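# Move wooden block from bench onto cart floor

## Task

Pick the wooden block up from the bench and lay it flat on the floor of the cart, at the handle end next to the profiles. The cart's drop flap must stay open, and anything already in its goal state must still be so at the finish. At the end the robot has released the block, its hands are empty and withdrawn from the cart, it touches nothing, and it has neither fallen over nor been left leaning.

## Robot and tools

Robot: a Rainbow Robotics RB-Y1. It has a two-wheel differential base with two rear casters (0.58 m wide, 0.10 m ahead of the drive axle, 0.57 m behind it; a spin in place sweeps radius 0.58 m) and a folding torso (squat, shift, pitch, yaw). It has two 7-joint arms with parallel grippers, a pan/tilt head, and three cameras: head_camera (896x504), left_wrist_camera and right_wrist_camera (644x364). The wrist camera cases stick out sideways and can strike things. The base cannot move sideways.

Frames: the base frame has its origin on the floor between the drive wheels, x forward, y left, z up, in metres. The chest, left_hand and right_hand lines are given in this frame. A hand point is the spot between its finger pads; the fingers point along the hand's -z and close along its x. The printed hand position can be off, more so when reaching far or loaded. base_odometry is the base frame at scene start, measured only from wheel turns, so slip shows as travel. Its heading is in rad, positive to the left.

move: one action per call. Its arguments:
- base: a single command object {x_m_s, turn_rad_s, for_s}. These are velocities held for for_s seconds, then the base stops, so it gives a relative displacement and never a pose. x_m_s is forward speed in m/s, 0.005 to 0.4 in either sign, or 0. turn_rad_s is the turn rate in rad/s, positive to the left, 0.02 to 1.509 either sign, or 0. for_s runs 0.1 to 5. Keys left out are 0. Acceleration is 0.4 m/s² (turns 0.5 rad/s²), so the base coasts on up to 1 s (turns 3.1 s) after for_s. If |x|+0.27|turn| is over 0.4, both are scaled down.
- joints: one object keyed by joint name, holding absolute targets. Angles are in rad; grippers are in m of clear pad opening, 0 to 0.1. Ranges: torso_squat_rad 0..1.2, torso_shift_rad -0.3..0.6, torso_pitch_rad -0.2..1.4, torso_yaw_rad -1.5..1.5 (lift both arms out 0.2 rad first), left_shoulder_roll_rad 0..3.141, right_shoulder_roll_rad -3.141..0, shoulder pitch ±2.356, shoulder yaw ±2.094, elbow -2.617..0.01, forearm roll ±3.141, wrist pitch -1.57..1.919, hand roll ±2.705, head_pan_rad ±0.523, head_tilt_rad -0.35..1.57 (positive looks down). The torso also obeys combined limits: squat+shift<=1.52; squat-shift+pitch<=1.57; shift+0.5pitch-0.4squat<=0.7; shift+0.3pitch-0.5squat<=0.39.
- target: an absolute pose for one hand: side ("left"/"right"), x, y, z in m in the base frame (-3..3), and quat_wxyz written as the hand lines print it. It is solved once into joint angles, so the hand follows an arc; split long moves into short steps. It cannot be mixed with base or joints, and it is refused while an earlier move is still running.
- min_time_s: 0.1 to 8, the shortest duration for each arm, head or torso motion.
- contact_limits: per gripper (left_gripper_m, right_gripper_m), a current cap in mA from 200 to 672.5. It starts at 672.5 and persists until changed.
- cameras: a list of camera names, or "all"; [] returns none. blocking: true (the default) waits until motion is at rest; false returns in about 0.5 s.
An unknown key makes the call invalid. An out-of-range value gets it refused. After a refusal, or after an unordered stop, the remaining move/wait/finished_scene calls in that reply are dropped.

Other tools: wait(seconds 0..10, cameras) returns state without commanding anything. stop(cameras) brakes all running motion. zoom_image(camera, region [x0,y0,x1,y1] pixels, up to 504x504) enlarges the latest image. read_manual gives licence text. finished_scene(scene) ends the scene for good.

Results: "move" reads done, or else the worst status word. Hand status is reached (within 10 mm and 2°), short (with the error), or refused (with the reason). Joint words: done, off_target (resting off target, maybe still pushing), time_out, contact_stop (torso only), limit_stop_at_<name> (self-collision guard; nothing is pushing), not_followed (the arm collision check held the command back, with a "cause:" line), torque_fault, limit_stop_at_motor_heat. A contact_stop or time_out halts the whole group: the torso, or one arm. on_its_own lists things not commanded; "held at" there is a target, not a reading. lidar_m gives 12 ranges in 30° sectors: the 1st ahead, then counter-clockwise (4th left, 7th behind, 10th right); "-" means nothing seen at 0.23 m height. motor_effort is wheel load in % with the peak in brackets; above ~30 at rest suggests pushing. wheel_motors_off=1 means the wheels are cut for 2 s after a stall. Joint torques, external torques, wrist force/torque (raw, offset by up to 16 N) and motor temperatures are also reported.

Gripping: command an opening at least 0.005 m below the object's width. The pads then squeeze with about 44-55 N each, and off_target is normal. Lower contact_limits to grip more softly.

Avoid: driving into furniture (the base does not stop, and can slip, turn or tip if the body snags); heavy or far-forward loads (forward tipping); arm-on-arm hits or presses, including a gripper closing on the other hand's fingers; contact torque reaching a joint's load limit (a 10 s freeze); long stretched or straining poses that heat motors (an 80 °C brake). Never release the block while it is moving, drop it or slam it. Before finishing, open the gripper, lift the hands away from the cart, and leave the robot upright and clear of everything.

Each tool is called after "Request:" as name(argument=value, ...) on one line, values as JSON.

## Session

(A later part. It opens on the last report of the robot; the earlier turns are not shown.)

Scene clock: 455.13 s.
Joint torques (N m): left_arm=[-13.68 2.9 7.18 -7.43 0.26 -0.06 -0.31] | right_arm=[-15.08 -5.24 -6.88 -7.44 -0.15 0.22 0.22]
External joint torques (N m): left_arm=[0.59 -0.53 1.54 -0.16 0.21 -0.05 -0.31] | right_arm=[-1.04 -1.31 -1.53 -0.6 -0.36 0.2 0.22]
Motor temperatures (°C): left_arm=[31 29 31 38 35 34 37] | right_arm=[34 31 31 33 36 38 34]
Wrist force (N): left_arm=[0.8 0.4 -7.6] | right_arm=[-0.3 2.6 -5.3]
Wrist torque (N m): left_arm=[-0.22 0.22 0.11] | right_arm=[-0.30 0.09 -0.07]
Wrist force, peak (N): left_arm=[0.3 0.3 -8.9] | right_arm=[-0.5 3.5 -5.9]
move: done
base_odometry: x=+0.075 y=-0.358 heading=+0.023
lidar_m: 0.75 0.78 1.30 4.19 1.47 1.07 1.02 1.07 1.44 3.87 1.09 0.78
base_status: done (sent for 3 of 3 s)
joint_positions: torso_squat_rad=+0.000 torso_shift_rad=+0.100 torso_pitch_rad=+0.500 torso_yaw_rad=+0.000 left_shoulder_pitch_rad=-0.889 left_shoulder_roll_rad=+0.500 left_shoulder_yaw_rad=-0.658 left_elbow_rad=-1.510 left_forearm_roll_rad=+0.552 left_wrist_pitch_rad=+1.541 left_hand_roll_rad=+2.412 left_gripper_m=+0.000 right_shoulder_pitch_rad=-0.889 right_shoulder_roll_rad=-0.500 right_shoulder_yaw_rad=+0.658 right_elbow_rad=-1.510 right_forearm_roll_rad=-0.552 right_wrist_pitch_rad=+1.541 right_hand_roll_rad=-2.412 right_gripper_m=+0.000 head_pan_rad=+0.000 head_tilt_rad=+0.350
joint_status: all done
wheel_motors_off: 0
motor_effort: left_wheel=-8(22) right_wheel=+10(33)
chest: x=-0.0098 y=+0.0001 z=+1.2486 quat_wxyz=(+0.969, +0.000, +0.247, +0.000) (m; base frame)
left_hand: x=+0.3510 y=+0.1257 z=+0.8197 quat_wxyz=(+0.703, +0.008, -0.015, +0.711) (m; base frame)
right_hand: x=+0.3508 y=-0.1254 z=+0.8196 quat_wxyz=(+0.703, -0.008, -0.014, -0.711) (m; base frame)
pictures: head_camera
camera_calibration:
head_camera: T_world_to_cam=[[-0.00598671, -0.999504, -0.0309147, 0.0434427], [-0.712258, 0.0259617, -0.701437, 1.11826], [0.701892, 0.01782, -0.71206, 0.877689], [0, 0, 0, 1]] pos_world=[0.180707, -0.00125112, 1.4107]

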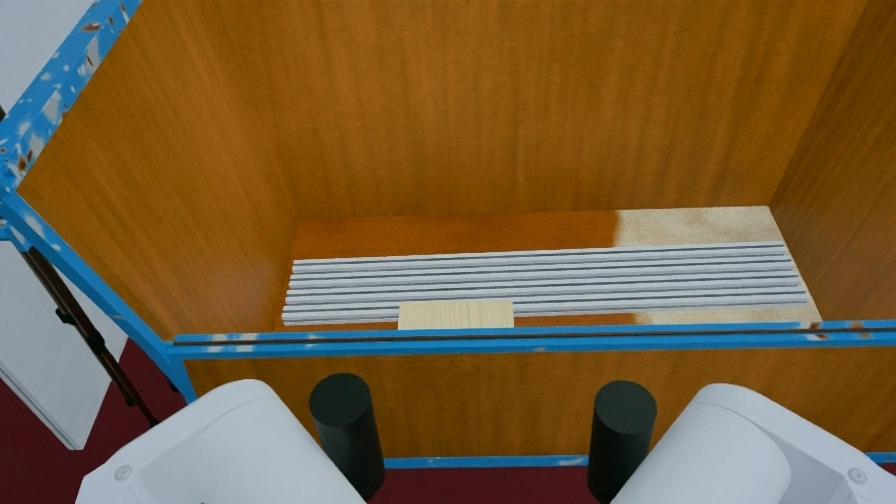

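Request:
move(joints={"torso_squat_rad":0.538,"torso_shift_rad":0.231,"torso_pitch_rad":1.1,"left_shoulder_pitch_rad":-1.0,"left_shoulder_roll_rad":0.49,"left_shoulder_yaw_rad":-0.72,"left_elbow_rad":-1.0,"left_forearm_roll_rad":0.1,"left_wrist_pitch_rad":0.8,"left_hand_roll_rad":2.53,"right_shoulder_pitch_rad":-1.0,"right_shoulder_roll_rad":-0.42,"right_shoulder_yaw_rad":0.72,"right_elbow_rad":-1.0,"right_forearm_roll_rad":-0.1,"right_wrist_pitch_rad":0.8,"right_hand_roll_rad":-2.53}, cameras=[])

Request:
move(target={"side":"left","x":0.352,"y":0.271,"z":0.331,"quat_wxyz":[0.7071,0,0,0.7071]}, cameras=[])

Request:
move(target={"side":"right","x":0.352,"y":0.059,"z":0.331,"quat_wxyz":[0.7071,0,0,-0.7071]}, cameras=["head_camera"])

Request:
move(target={"side":"right","x":0.352,"y":-0.001,"z":0.331,"quat_wxyz":[0.7071,0,0,-0.7071]}, cameras=[])

Request:
move(target={"side":"left","x":0.352,"y":0.211,"z":0.331,"quat_wxyz":[0.7071,0,0,0.7071]}, cameras=[])

Request:
move(target={"side":"right","x":0.352,"y":-0.061,"z":0.331,"quat_wxyz":[0.7071,0,0,-0.7071]}, cameras=[])

Request:
move(target={"side":"left","x":0.352,"y":0.151,"z":0.331,"quat_wxyz":[0.7071,0,0,0.7071]}, cameras=[])

Scene clock: 465.83 s.
Joint torques (N m): left_arm=[-3.13 0.95 1.45 -4.21 0.12 0.05 0.14] | right_arm=[-2.81 0.38 -0.55 -4.82 -0.08 0.11 -0.22]
External joint torques (N m): left_arm=[-0.1 -1.07 0.28 0.35 0.15 -0.06 0.15] | right_arm=[0.13 1.03 0.22 -0.15 -0.22 0.05 -0.23]
Motor temperatures (°C): left_arm=[31 29 31 38 35 34 37] | right_arm=[34 31 31 33 36 38 34]
Wrist force (N): left_arm=[0.6 0.0 -7.3] | right_arm=[-0.4 2.9 -5.3]
Wrist torque (N m): left_arm=[-0.12 0.19 0.10] | right_arm=[-0.33 0.12 -0.10]
Wrist force, peak (N): left_arm=[-0.3 3.0 -8.6] | right_arm=[-0.4 2.8 -6.0]
move: done
base_odometry: x=+0.075 y=-0.358 heading=+0.023
lidar_m: 0.75 0.78 1.30 4.19 1.47 1.06 1.01 1.08 1.45 3.86 1.08 0.79
base_status: not commanded
joint_positions: torso_squat_rad=+0.538 torso_shift_rad=+0.231 torso_pitch_rad=+1.100 torso_yaw_rad=+0.000 left_shoulder_pitch_rad=-1.000 left_shoulder_roll_rad=+0.490 left_shoulder_yaw_rad=-0.720 left_elbow_rad=-1.000 left_forearm_roll_rad=+0.100 left_wrist_pitch_rad=+0.800 left_hand_roll_rad=+2.530 left_gripper_m=+0.000 right_shoulder_pitch_rad=-1.000 right_shoulder_roll_rad=-0.420 right_shoulder_yaw_rad=+0.720 right_elbow_rad=-1.000 right_forearm_roll_rad=-0.100 right_wrist_pitch_rad=+0.800 right_hand_roll_rad=-2.530 right_gripper_m=+0.000 head_pan_rad=+0.000 head_tilt_rad=+0.350
joint_status: all done
wheel_motors_off: 0
motor_effort: left_wheel=-3(10) right_wheel=+0(14)
chest: x=+0.1854 y=+0.0001 z=+1.0060 quat_wxyz=(+0.852, +0.000, +0.523, +0.000) (m; base frame)
left_hand: x=+0.3647 y=+0.1974 z=+0.3299 quat_wxyz=(+0.711, +0.034, -0.043, +0.701) (m; base frame)
right_hand: x=+0.3507 y=-0.1510 z=+0.3310 quat_wxyz=(+0.709, -0.018, -0.013, -0.705) (m; base frame)
pictures: none
No camera images: "cameras" was empty.

Scene clock: 466.97 s.
Joint torques (N m): left_arm=[-1.91 4.36 2.99 -4.02 -0.23 -0.18 0.11] | right_arm=[-3.23 0.29 -0.66 -4.82 -0.06 0.15 -0.04]
External joint torques (N m): left_arm=[-0.9 -2.15 1.08 -0.66 -0.28 -0.13 0.11] | right_arm=[-0.29 0.94 0.12 -0.15 -0.19 0.08 -0.04]
Motor temperatures (°C): left_arm=[31 29 31 38 35 34 37] | right_arm=[34 31 31 33 36 38 34]
Wrist force (N): left_arm=[0.7 -0.1 -8.0] | right_arm=[-0.3 2.1 -5.4]
Wrist torque (N m): left_arm=[-0.17 0.19 0.08] | right_arm=[-0.20 0.08 -0.10]
Wrist force, peak (N): left_arm=[-0.6 0.2 -8.9] | right_arm=[0.2 2.9 -5.7]
move: done
base_odometry: x=+0.075 y=-0.358 heading=+0.023
lidar_m: 0.75 0.78 1.29 4.18 1.48 1.06 1.01 1.07 1.44 3.86 1.09 0.78
base_status: not commanded
joint_positions: torso_squat_rad=+0.538 torso_shift_rad=+0.231 torso_pitch_rad=+1.100 torso_yaw_rad=+0.000 left_shoulder_pitch_rad=-0.904 left_shoulder_roll_rad=+0.696 left_shoulder_yaw_rad=-0.710 left_elbow_rad=-1.041 left_forearm_roll_rad=+0.407 left_wrist_pitch_rad=+0.575 left_hand_roll_rad=+2.327 left_gripper_m=+0.000 right_shoulder_pitch_rad=-1.000 right_shoulder_roll_rad=-0.420 right_shoulder_yaw_rad=+0.720 right_elbow_rad=-1.000 right_forearm_roll_rad=-0.100 right_wrist_pitch_rad=+0.800 right_hand_roll_rad=-2.530 right_gripper_m=+0.000 head_pan_rad=+0.000 head_tilt_rad=+0.350
joint_status: all done
wheel_motors_off: 0
motor_effort: left_wheel=-1(5) right_wheel=+2(3)
chest: x=+0.1854 y=+0.0001 z=+1.0060 quat_wxyz=(+0.853, +0.000, +0.523, +0.000) (m; base frame)
left_hand: x=+0.3521 y=+0.2713 z=+0.3312 quat_wxyz=(+0.707, +0.000, -0.002, +0.707) (m; base frame)
left_hand_status: reached (checked arc, planned for 0.5 s): 0 mm and 0.2 deg off.
right_hand: x=+0.3508 y=-0.1509 z=+0.3310 quat_wxyz=(+0.709, -0.018, -0.013, -0.705) (m; base frame)
pictures: none
No camera images: "cameras" was empty.

Scene clock: 468.33 s.
Joint torques (N m): left_arm=[-1.5 4.39 3.1 -3.61 -0.24 -0.09 0.19] | right_arm=[-6.78 7.2 -0.25 -3.42 0.06 -0.27 -0.24]
External joint torques (N m): left_arm=[-0.48 -2.11 1.19 -0.25 -0.29 -0.05 0.19] | right_arm=[0.52 -0.45 0.1 0.56 0.02 0.28 -0.23]
Motor temperatures (°C): left_arm=[31 29 31 38 35 34 37] | right_arm=[34 31 31 32 36 38 34]
Wrist force (N): left_arm=[0.7 -0.7 -7.3] | right_arm=[1.8 1.8 -5.6]
Wrist torque (N m): left_arm=[-0.08 0.19 0.12] | right_arm=[-0.18 0.21 -0.05]
Wrist force, peak (N): left_arm=[0.0 -0.4 -8.7] | right_arm=[2.1 1.8 -6.4]
move: short
base_odometry: x=+0.075 y=-0.358 heading=+0.023
lidar_m: 0.75 0.77 1.32 4.19 1.47 1.05 1.01 1.06 1.45 3.86 1.08 0.79
base_status: not commanded
joint_positions: torso_squat_rad=+0.538 torso_shift_rad=+0.231 torso_pitch_rad=+1.100 torso_yaw_rad=+0.000 left_shoulder_pitch_rad=-0.904 left_shoulder_roll_rad=+0.696 left_shoulder_yaw_rad=-0.710 left_elbow_rad=-1.042 left_forearm_roll_rad=+0.407 left_wrist_pitch_rad=+0.575 left_hand_roll_rad=+2.327 left_gripper_m=+0.000 right_shoulder_pitch_rad=-1.365 right_shoulder_roll_rad=+0.000 right_shoulder_yaw_rad=+1.120 right_elbow_rad=-0.310 right_forearm_roll_rad=-0.372 right_wrist_pitch_rad=+0.314 right_hand_roll_rad=-2.705 right_gripper_m=+0.000 head_pan_rad=+0.000 head_tilt_rad=+0.350
joint_status: all done
wheel_motors_off: 0
motor_effort: left_wheel=-2(2) right_wheel=+1(5)
chest: x=+0.1854 y=+0.0001 z=+1.0060 quat_wxyz=(+0.853, +0.000, +0.523, +0.000) (m; base frame)
left_hand: x=+0.3521 y=+0.2712 z=+0.3312 quat_wxyz=(+0.707, +0.000, -0.001, +0.707) (m; base frame)
right_hand: x=+0.3512 y=+0.0567 z=+0.3371 quat_wxyz=(+0.707, +0.116, +0.084, -0.692) (m; base frame)
right_hand_status: short (checked arc, as near as the solve gets, planned for 1.0 s): 7 mm and 16.5 deg off. The place is met; only the turn is off.
pictures: head_camera
camera_calibration:
head_camera: T_world_to_cam=[[-0.0224004, -0.999504, -0.0221305, 0.0313181], [-0.983936, 0.0259623, -0.176626, 0.609498], [0.177113, 0.0178185, -0.984029, 0.938899], [0, 0, 0, 1]] pos_world=[0.434117, -0.00125112, 1.03225]

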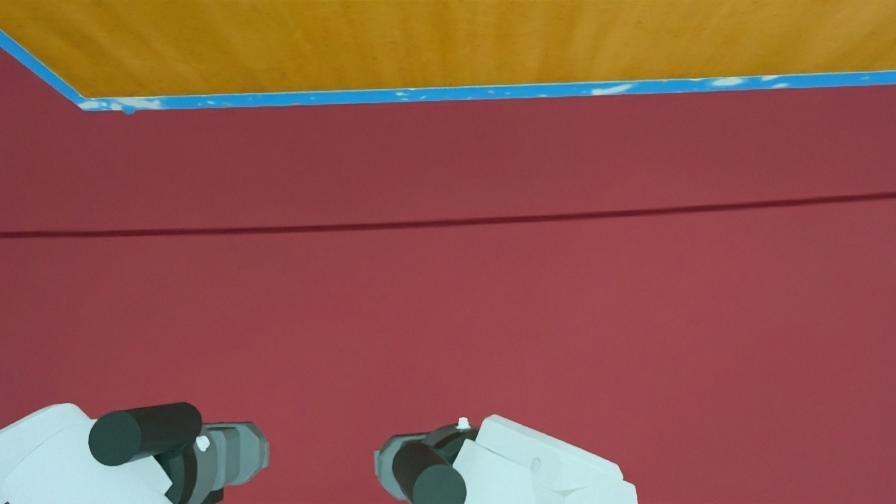

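Scene clock: 469.30 s.
Joint torques (N m): left_arm=[-1.24 4.56 2.58 -3.6 -0.18 -0.15 0.1] | right_arm=[-6.13 7.66 -0.98 -4.34 -0.44 -0.24 -0.06]
External joint torques (N m): left_arm=[-0.22 -1.94 0.68 -0.24 -0.24 -0.1 0.1] | right_arm=[0.95 0.48 -1.05 -0.25 -0.51 -0.19 -0.06]
Motor temperatures (°C): left_arm=[31 29 31 38 35 34 37] | right_arm=[34 31 31 32 36 38 34]
Wrist force (N): left_arm=[0.8 0.1 -8.0] | right_arm=[-0.3 2.5 -5.6]
Wrist torque (N m): left_arm=[-0.16 0.17 0.08] | right_arm=[-0.27 0.06 -0.07]
Wrist force, peak (N): left_arm=[0.5 0.1 -8.6] | right_arm=[1.3 2.3 -6.0]
move: done
base_odometry: x=+0.075 y=-0.358 heading=+0.023
lidar_m: 0.75 0.79 1.30 4.19 1.47 1.06 1.01 1.07 1.45 3.87 1.07 0.79
base_status: not commanded
joint_positions: torso_squat_rad=+0.538 torso_shift_rad=+0.231 torso_pitch_rad=+1.100 torso_yaw_rad=+0.000 left_shoulder_pitch_rad=-0.904 left_shoulder_roll_rad=+0.696 left_shoulder_yaw_rad=-0.710 left_elbow_rad=-1.042 left_forearm_roll_rad=+0.407 left_wrist_pitch_rad=+0.575 left_hand_roll_rad=+2.327 left_gripper_m=+0.000 right_shoulder_pitch_rad=-1.316 right_shoulder_roll_rad=+0.000 right_shoulder_yaw_rad=+0.798 right_elbow_rad=-0.386 right_forearm_roll_rad=-0.026 right_wrist_pitch_rad=+0.634 right_hand_roll_rad=-2.705 right_gripper_m=+0.000 head_pan_rad=+0.000 head_tilt_rad=+0.350
joint_status: all done
wheel_motors_off: 0
motor_effort: left_wheel=-1(2) right_wheel=+2(2)
chest: x=+0.1854 y=+0.0001 z=+1.0060 quat_wxyz=(+0.853, +0.000, +0.523, +0.000) (m; base frame)
left_hand: x=+0.3521 y=+0.2712 z=+0.3312 quat_wxyz=(+0.707, +0.000, -0.001, +0.707) (m; base frame)
right_hand: x=+0.3520 y=-0.0014 z=+0.3317 quat_wxyz=(+0.709, +0.007, +0.008, -0.706) (m; base frame)
right_hand_status: reached (checked arc, as near as the solve gets, planned for 0.7 s): 1 mm and 1.3 deg off.
pictures: none
No camera images: "cameras" was empty.

Scene clock: 470.10 s.
Joint torques (N m): left_arm=[-1.56 3.14 2.43 -4.13 0.18 -0.28 -0.04] | right_arm=[-6.42 7.99 -0.98 -4.37 -0.33 -0.04 0.06]
External joint torques (N m): left_arm=[0.28 -0.55 1 0.28 0.11 -0.23 -0.04] | right_arm=[0.66 0.81 -1.05 -0.28 -0.41 0.02 0.06]
Motor temperatures (°C): left_arm=[31 29 31 38 35 34 37] | right_arm=[34 31 31 32 36 38 34]
Wrist force (N): left_arm=[0.3 0.1 -7.6] | right_arm=[-0.1 2.3 -5.2]
Wrist torque (N m): left_arm=[-0.16 0.16 0.11] | right_arm=[-0.26 0.09 -0.08]
Wrist force, peak (N): left_arm=[-1.2 0.8 -8.5] | right_arm=[-0.1 2.1 -6.1]
move: done
base_odometry: x=+0.075 y=-0.358 heading=+0.023
lidar_m: 0.75 0.79 1.31 4.19 1.47 1.06 1.02 1.07 1.45 3.86 1.08 0.78
base_status: not commanded
joint_positions: torso_squat_rad=+0.538 torso_shift_rad=+0.231 torso_pitch_rad=+1.100 torso_yaw_rad=+0.000 left_shoulder_pitch_rad=-0.934 left_shoulder_roll_rad=+0.581 left_shoulder_yaw_rad=-0.708 left_elbow_rad=-1.066 left_forearm_roll_rad=+0.262 left_wrist_pitch_rad=+0.681 left_hand_roll_rad=+2.427 left_gripper_m=+0.000 right_shoulder_pitch_rad=-1.316 right_shoulder_roll_rad=+0.000 right_shoulder_yaw_rad=+0.798 right_elbow_rad=-0.386 right_forearm_roll_rad=-0.026 right_wrist_pitch_rad=+0.634 right_hand_roll_rad=-2.705 right_gripper_m=+0.000 head_pan_rad=+0.000 head_tilt_rad=+0.350
joint_status: all done
wheel_motors_off: 0
motor_effort: left_wheel=-2(3) right_wheel=+1(3)
chest: x=+0.1854 y=+0.0001 z=+1.0060 quat_wxyz=(+0.853, +0.000, +0.523, +0.000) (m; base frame)
left_hand: x=+0.3520 y=+0.2108 z=+0.3313 quat_wxyz=(+0.707, +0.000, +0.001, +0.707) (m; base frame)
left_hand_status: reached (checked arc, planned for 0.4 s): 0 mm and 0.1 deg off.
right_hand: x=+0.3520 y=-0.0014 z=+0.3317 quat_wxyz=(+0.709, +0.007, +0.008, -0.706) (m; base frame)
pictures: none
No camera images: "cameras" was empty.

Scene clock: 471.27 s.
Joint torques (N m): left_arm=[-1.87 2.39 2.56 -4.14 0.23 -0.18 -0.07] | right_arm=[-5.49 5.22 -1.89 -5.61 -0.08 -0.09 0.13]
External joint torques (N m): left_arm=[-0.03 -1.3 1.13 0.26 0.16 -0.13 -0.07] | right_arm=[-0.47 1.52 -1.69 -0.7 -0.18 -0.07 0.13]
Motor temperatures (°C): left_arm=[31 29 31 38 35 34 37] | right_arm=[34 31 31 32 36 38 34]
Wrist force (N): left_arm=[0.7 -0.3 -7.9] | right_arm=[-0.3 2.5 -5.7]
Wrist torque (N m): left_arm=[-0.15 0.16 0.10] | right_arm=[-0.27 0.09 -0.07]
Wrist force, peak (N): left_arm=[0.3 -0.7 -9.2] | right_arm=[0.1 2.6 -6.2]
move: done
base_odometry: x=+0.075 y=-0.358 heading=+0.023
lidar_m: 0.75 0.79 1.31 4.19 1.47 1.06 1.01 1.07 1.46 3.86 1.09 0.78
base_status: not commanded
joint_positions: torso_squat_rad=+0.538 torso_shift_rad=+0.231 torso_pitch_rad=+1.100 torso_yaw_rad=+0.000 left_shoulder_pitch_rad=-0.934 left_shoulder_roll_rad=+0.581 left_shoulder_yaw_rad=-0.708 left_elbow_rad=-1.066 left_forearm_roll_rad=+0.262 left_wrist_pitch_rad=+0.681 left_hand_roll_rad=+2.427 left_gripper_m=+0.000 right_shoulder_pitch_rad=-1.138 right_shoulder_roll_rad=-0.223 right_shoulder_yaw_rad=+0.794 right_elbow_rad=-0.789 right_forearm_roll_rad=-0.043 right_wrist_pitch_rad=+0.779 right_hand_roll_rad=-2.649 right_gripper_m=+0.000 head_pan_rad=+0.000 head_tilt_rad=+0.350
joint_status: all done
wheel_motors_off: 0
motor_effort: left_wheel=-2(3) right_wheel=+3(4)
chest: x=+0.1854 y=+0.0001 z=+1.0060 quat_wxyz=(+0.853, +0.000, +0.523, +0.000) (m; base frame)
left_hand: x=+0.3520 y=+0.2109 z=+0.3313 quat_wxyz=(+0.707, +0.000, +0.001, +0.707) (m; base frame)
right_hand: x=+0.3519 y=-0.0612 z=+0.3313 quat_wxyz=(+0.707, -0.001, +0.000, -0.707) (m; base frame)
right_hand_status: reached (checked arc, planned for 0.7 s): 0 mm and 0.1 deg off.
pictures: none
No camera images: "cameras" was empty.

Scene clock: 472.07 s.
Joint torques (N m): left_arm=[-2.66 0.33 1.06 -4.24 0.12 -0.09 0.05] | right_arm=[-5.18 5.2 -1.75 -5.14 -0.18 -0.09 0.1]
External joint torques (N m): left_arm=[0.21 -0.36 0.2 0.84 0.05 -0.03 0.05] | right_arm=[-0.16 1.5 -1.55 -0.23 -0.28 -0.08 0.1]
Motor temperatures (°C): left_arm=[31 29 31 38 35 34 37] | right_arm=[34 31 31 32 36 38 34]
Wrist force (N): left_arm=[1.5 0.4 -7.9] | right_arm=[-0.1 2.2 -5.2]
Wrist torque (N m): left_arm=[-0.21 0.28 0.11] | right_arm=[-0.21 0.13 -0.05]
Wrist force, peak (N): left_arm=[-1.2 0.2 -8.4] | right_arm=[-0.3 2.7 -6.0]
move: done
base_odometry: x=+0.075 y=-0.358 heading=+0.023
lidar_m: 0.75 0.79 1.30 4.18 1.47 1.06 1.02 1.07 1.45 3.86 1.08 0.78
base_status: not commanded
joint_positions: torso_squat_rad=+0.538 torso_shift_rad=+0.231 torso_pitch_rad=+1.100 torso_yaw_rad=+0.000 left_shoulder_pitch_rad=-0.986 left_shoulder_roll_rad=+0.450 left_shoulder_yaw_rad=-0.724 left_elbow_rad=-1.027 left_forearm_roll_rad=+0.147 left_wrist_pitch_rad=+0.757 left_hand_roll_rad=+2.511 left_gripper_m=+0.000 right_shoulder_pitch_rad=-1.138 right_shoulder_roll_rad=-0.223 right_shoulder_yaw_rad=+0.794 right_elbow_rad=-0.789 right_forearm_roll_rad=-0.043 right_wrist_pitch_rad=+0.779 right_hand_roll_rad=-2.649 right_gripper_m=+0.000 head_pan_rad=+0.000 head_tilt_rad=+0.350
joint_status: all done
wheel_motors_off: 0
motor_effort: left_wheel=-2(3) right_wheel=+0(4)
chest: x=+0.1854 y=+0.0001 z=+1.0060 quat_wxyz=(+0.853, +0.000, +0.523, +0.000) (m; base frame)
left_hand: x=+0.3519 y=+0.1508 z=+0.3319 quat_wxyz=(+0.707, +0.000, +0.000, +0.707) (m; base frame)
left_hand_status: reached (checked arc, planned for 0.4 s): 1 mm and 0.1 deg off.
right_hand: x=+0.3519 y=-0.0612 z=+0.3313 quat_wxyz=(+0.707, -0.001, +0.000, -0.707) (m; base frame)
pictures: none
No camera images: "cameras" was empty.

Request:
move(joints={"torso_squat_rad":0.0,"torso_shift_rad":0.1,"torso_pitch_rad":0.5,"left_shoulder_pitch_rad":-0.889,"left_shoulder_roll_rad":0.5,"left_shoulder_yaw_rad":-0.658,"left_elbow_rad":-1.51,"left_forearm_roll_rad":0.552,"left_wrist_pitch_rad":1.541,"left_hand_roll_rad":2.412,"right_shoulder_pitch_rad":-0.889,"right_shoulder_roll_rad":-0.5,"right_shoulder_yaw_rad":0.658,"right_elbow_rad":-1.51,"right_forearm_roll_rad":-0.552,"right_wrist_pitch_rad":1.541,"right_hand_roll_rad":-2.412,"head_tilt_rad":0.85}, min_time_s=2, cameras=[])

Request:
move(base={"x_m_s":0.2,"for_s":3.0}, cameras=["head_camera"])

Request:
move(joints={"torso_squat_rad":0.225,"torso_shift_rad":0.15,"torso_pitch_rad":0.8,"left_shoulder_pitch_rad":-0.87,"left_shoulder_roll_rad":0.5,"left_shoulder_yaw_rad":-0.733,"left_elbow_rad":-1.286,"left_forearm_roll_rad":0.274,"left_wrist_pitch_rad":1.126,"left_hand_roll_rad":2.464,"right_shoulder_pitch_rad":-0.87,"right_shoulder_roll_rad":-0.46,"right_shoulder_yaw_rad":0.733,"right_elbow_rad":-1.286,"right_forearm_roll_rad":-0.274,"right_wrist_pitch_rad":1.126,"right_hand_roll_rad":-2.464,"head_tilt_rad":0.65}, min_time_s=2, cameras=["head_camera"])

Scene clock: 479.60 s.
Joint torques (N m): left_arm=[-12.66 2.86 7.11 -7.42 0.15 0.01 -0.34] | right_arm=[-13.34 -4.52 -6.66 -7.78 0.05 0.04 0.07]
External joint torques (N m): left_arm=[1.61 -0.57 1.47 -0.15 0.1 0.02 -0.34] | right_arm=[0.7 -0.58 -1.3 -0.93 -0.16 0.02 0.07]
Motor temperatures (°C): left_arm=[31 29 31 38 35 34 37] | right_arm=[34 31 31 32 36 38 34]
Wrist force (N): left_arm=[1.1 -0.4 -8.3] | right_arm=[-0.3 2.4 -5.6]
Wrist torque (N m): left_arm=[-0.17 0.27 0.07] | right_arm=[-0.24 0.10 -0.08]
Wrist force, peak (N): left_arm=[0.0 -0.3 -9.2] | right_arm=[0.1 2.8 -6.0]
move: done
base_odometry: x=+0.075 y=-0.358 heading=+0.023
lidar_m: 0.75 0.79 1.30 4.18 1.46 1.06 1.01 1.08 1.45 3.86 1.08 0.77
base_status: not commanded
joint_positions: torso_squat_rad=+0.000 torso_shift_rad=+0.100 torso_pitch_rad=+0.500 torso_yaw_rad=+0.000 left_shoulder_pitch_rad=-0.889 left_shoulder_roll_rad=+0.500 left_shoulder_yaw_rad=-0.658 left_elbow_rad=-1.510 left_forearm_roll_rad=+0.552 left_wrist_pitch_rad=+1.541 left_hand_roll_rad=+2.412 left_gripper_m=+0.000 right_shoulder_pitch_rad=-0.889 right_shoulder_roll_rad=-0.500 right_shoulder_yaw_rad=+0.658 right_elbow_rad=-1.510 right_forearm_roll_rad=-0.552 right_wrist_pitch_rad=+1.541 right_hand_roll_rad=-2.412 right_gripper_m=+0.000 head_pan_rad=+0.000 head_tilt_rad=+0.850
joint_status: all done
wheel_motors_off: 0
motor_effort: left_wheel=-3(4) right_wheel=+4(6)
chest: x=-0.0098 y=+0.0001 z=+1.2486 quat_wxyz=(+0.969, +0.000, +0.247, +0.000) (m; base frame)
left_hand: x=+0.3511 y=+0.1257 z=+0.8198 quat_wxyz=(+0.703, +0.008, -0.015, +0.711) (m; base frame)
right_hand: x=+0.3509 y=-0.1255 z=+0.8198 quat_wxyz=(+0.703, -0.008, -0.015, -0.711) (m; base frame)
pictures: none
No camera images: "cameras" was empty.

Scene clock: 483.40 s.
Joint torques (N m): left_arm=[-13.08 2.55 7.1 -7.33 0.15 -0.18 -0.32] | right_arm=[-14.07 -4.79 -6.36 -7.71 0.09 0.04 0]
External joint torques (N m): left_arm=[1.2 -0.88 1.46 -0.05 0.1 -0.17 -0.32] | right_arm=[-0.04 -0.85 -1.01 -0.87 -0.12 0.02 0]
Motor temperatures (°C): left_arm=[31 29 31 37 35 34 37] | right_arm=[34 31 31 32 36 38 34]
Wrist force (N): left_arm=[0.8 0.1 -7.7] | right_arm=[0.0 2.5 -5.2]
Wrist torque (N m): left_arm=[-0.17 0.18 0.13] | right_arm=[-0.29 0.11 -0.07]
Wrist force, peak (N): left_arm=[1.0 -0.2 -8.7] | right_arm=[-0.1 2.6 -6.1]
move: done
base_odometry: x=+0.675 y=-0.345 heading=+0.023
lidar_m: 0.15 0.14 0.22 1.64 2.33 1.69 1.61 1.70 2.30 0.64 0.24 0.15
base_status: done (sent for 3 of 3 s)
joint_positions: torso_squat_rad=+0.000 torso_shift_rad=+0.100 torso_pitch_rad=+0.500 torso_yaw_rad=+0.000 left_shoulder_pitch_rad=-0.889 left_shoulder_roll_rad=+0.500 left_shoulder_yaw_rad=-0.658 left_elbow_rad=-1.510 left_forearm_roll_rad=+0.552 left_wrist_pitch_rad=+1.541 left_hand_roll_rad=+2.412 left_gripper_m=+0.000 right_shoulder_pitch_rad=-0.889 right_shoulder_roll_rad=-0.500 right_shoulder_yaw_rad=+0.658 right_elbow_rad=-1.510 right_forearm_roll_rad=-0.552 right_wrist_pitch_rad=+1.541 right_hand_roll_rad=-2.412 right_gripper_m=+0.000 head_pan_rad=+0.000 head_tilt_rad=+0.850
joint_status: not commanded
wheel_motors_off: 0
motor_effort: left_wheel=-4(33) right_wheel=+3(27)
chest: x=-0.0097 y=+0.0001 z=+1.2485 quat_wxyz=(+0.969, +0.000, +0.247, +0.000) (m; base frame)
left_hand: x=+0.3510 y=+0.1257 z=+0.8197 quat_wxyz=(+0.703, +0.008, -0.015, +0.711) (m; base frame)
right_hand: x=+0.3509 y=-0.1255 z=+0.8196 quat_wxyz=(+0.703, -0.008, -0.014, -0.711) (m; base frame)
pictures: head_camera
camera_calibration:
head_camera: T_world_to_cam=[[-0.0201754, -0.999502, -0.0242826, 0.0355686], [-0.961372, 0.0260628, -0.274017, 0.540346], [0.274513, 0.0178162, -0.961418, 1.27517], [0, 0, 0, 1]] pos_world=[0.170139, -0.00125081, 1.3749]

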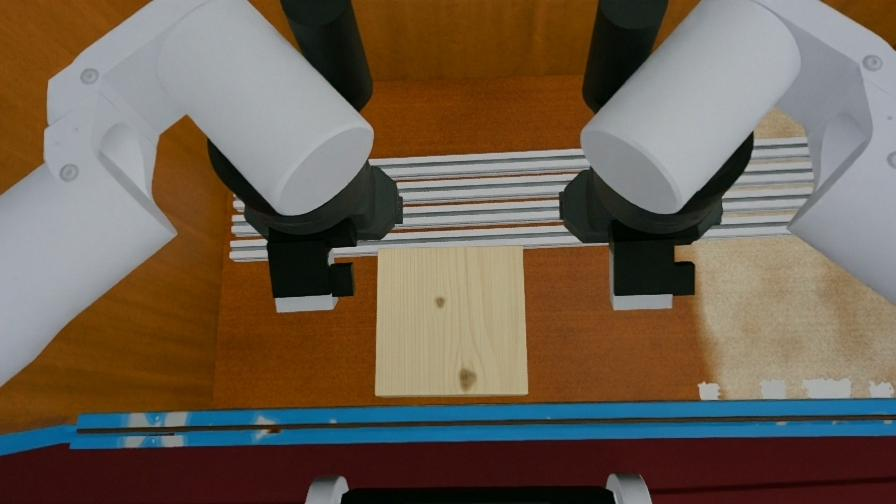

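Scene clock: 485.70 s.
Joint torques (N m): left_arm=[-7.21 1.95 2.73 -5.72 -0.37 -0.44 0.21] | right_arm=[-6.51 -0.02 -2.05 -6.25 0.31 0.08 -0.27]
External joint torques (N m): left_arm=[0.62 -0.62 -0.27 0.82 -0.33 -0.5 0.21] | right_arm=[1.11 2.09 0.61 0.09 0.09 0.03 -0.27]
Motor temperatures (°C): left_arm=[31 29 31 37 35 34 37] | right_arm=[34 31 31 32 36 38 34]
Wrist force (N): left_arm=[0.2 0.0 -7.7] | right_arm=[-0.5 2.5 -5.4]
Wrist torque (N m): left_arm=[-0.12 0.11 0.10] | right_arm=[-0.29 0.12 -0.09]
Wrist force, peak (N): left_arm=[-0.3 -0.5 -8.5] | right_arm=[-0.1 2.4 -6.2]
move: done
base_odometry: x=+0.675 y=-0.345 heading=+0.023
lidar_m: 0.14 0.16 0.21 1.66 2.34 1.69 1.62 1.69 2.30 0.67 0.23 0.16
base_status: not commanded
joint_positions: torso_squat_rad=+0.225 torso_shift_rad=+0.150 torso_pitch_rad=+0.800 torso_yaw_rad=+0.000 left_shoulder_pitch_rad=-0.870 left_shoulder_roll_rad=+0.500 left_shoulder_yaw_rad=-0.733 left_elbow_rad=-1.286 left_forearm_roll_rad=+0.274 left_wrist_pitch_rad=+1.126 left_hand_roll_rad=+2.464 left_gripper_m=+0.000 right_shoulder_pitch_rad=-0.870 right_shoulder_roll_rad=-0.460 right_shoulder_yaw_rad=+0.733 right_elbow_rad=-1.286 right_forearm_roll_rad=-0.274 right_wrist_pitch_rad=+1.126 right_hand_roll_rad=-2.464 right_gripper_m=+0.000 head_pan_rad=+0.000 head_tilt_rad=+0.650
joint_status: all done
wheel_motors_off: 0
motor_effort: left_wheel=-4(5) right_wheel=+3(6)
chest: x=+0.0960 y=+0.0001 z=+1.1708 quat_wxyz=(+0.921, +0.000, +0.389, +0.000) (m; base frame)
left_hand: x=+0.3608 y=+0.1635 z=+0.5873 quat_wxyz=(+0.705, +0.023, -0.040, +0.708) (m; base frame)
right_hand: x=+0.3541 y=-0.1388 z=+0.5879 quat_wxyz=(+0.706, -0.013, -0.023, -0.708) (m; base frame)
pictures: head_camera
camera_calibration:
head_camera: T_world_to_cam=[[-0.022499, -0.999502, -0.0221466, 0.0335152], [-0.983934, 0.0260621, -0.176622, 0.530964], [0.177111, 0.017817, -0.98403, 1.17367], [0, 0, 0, 1]] pos_world=[0.315317, -0.00125081, 1.24945]

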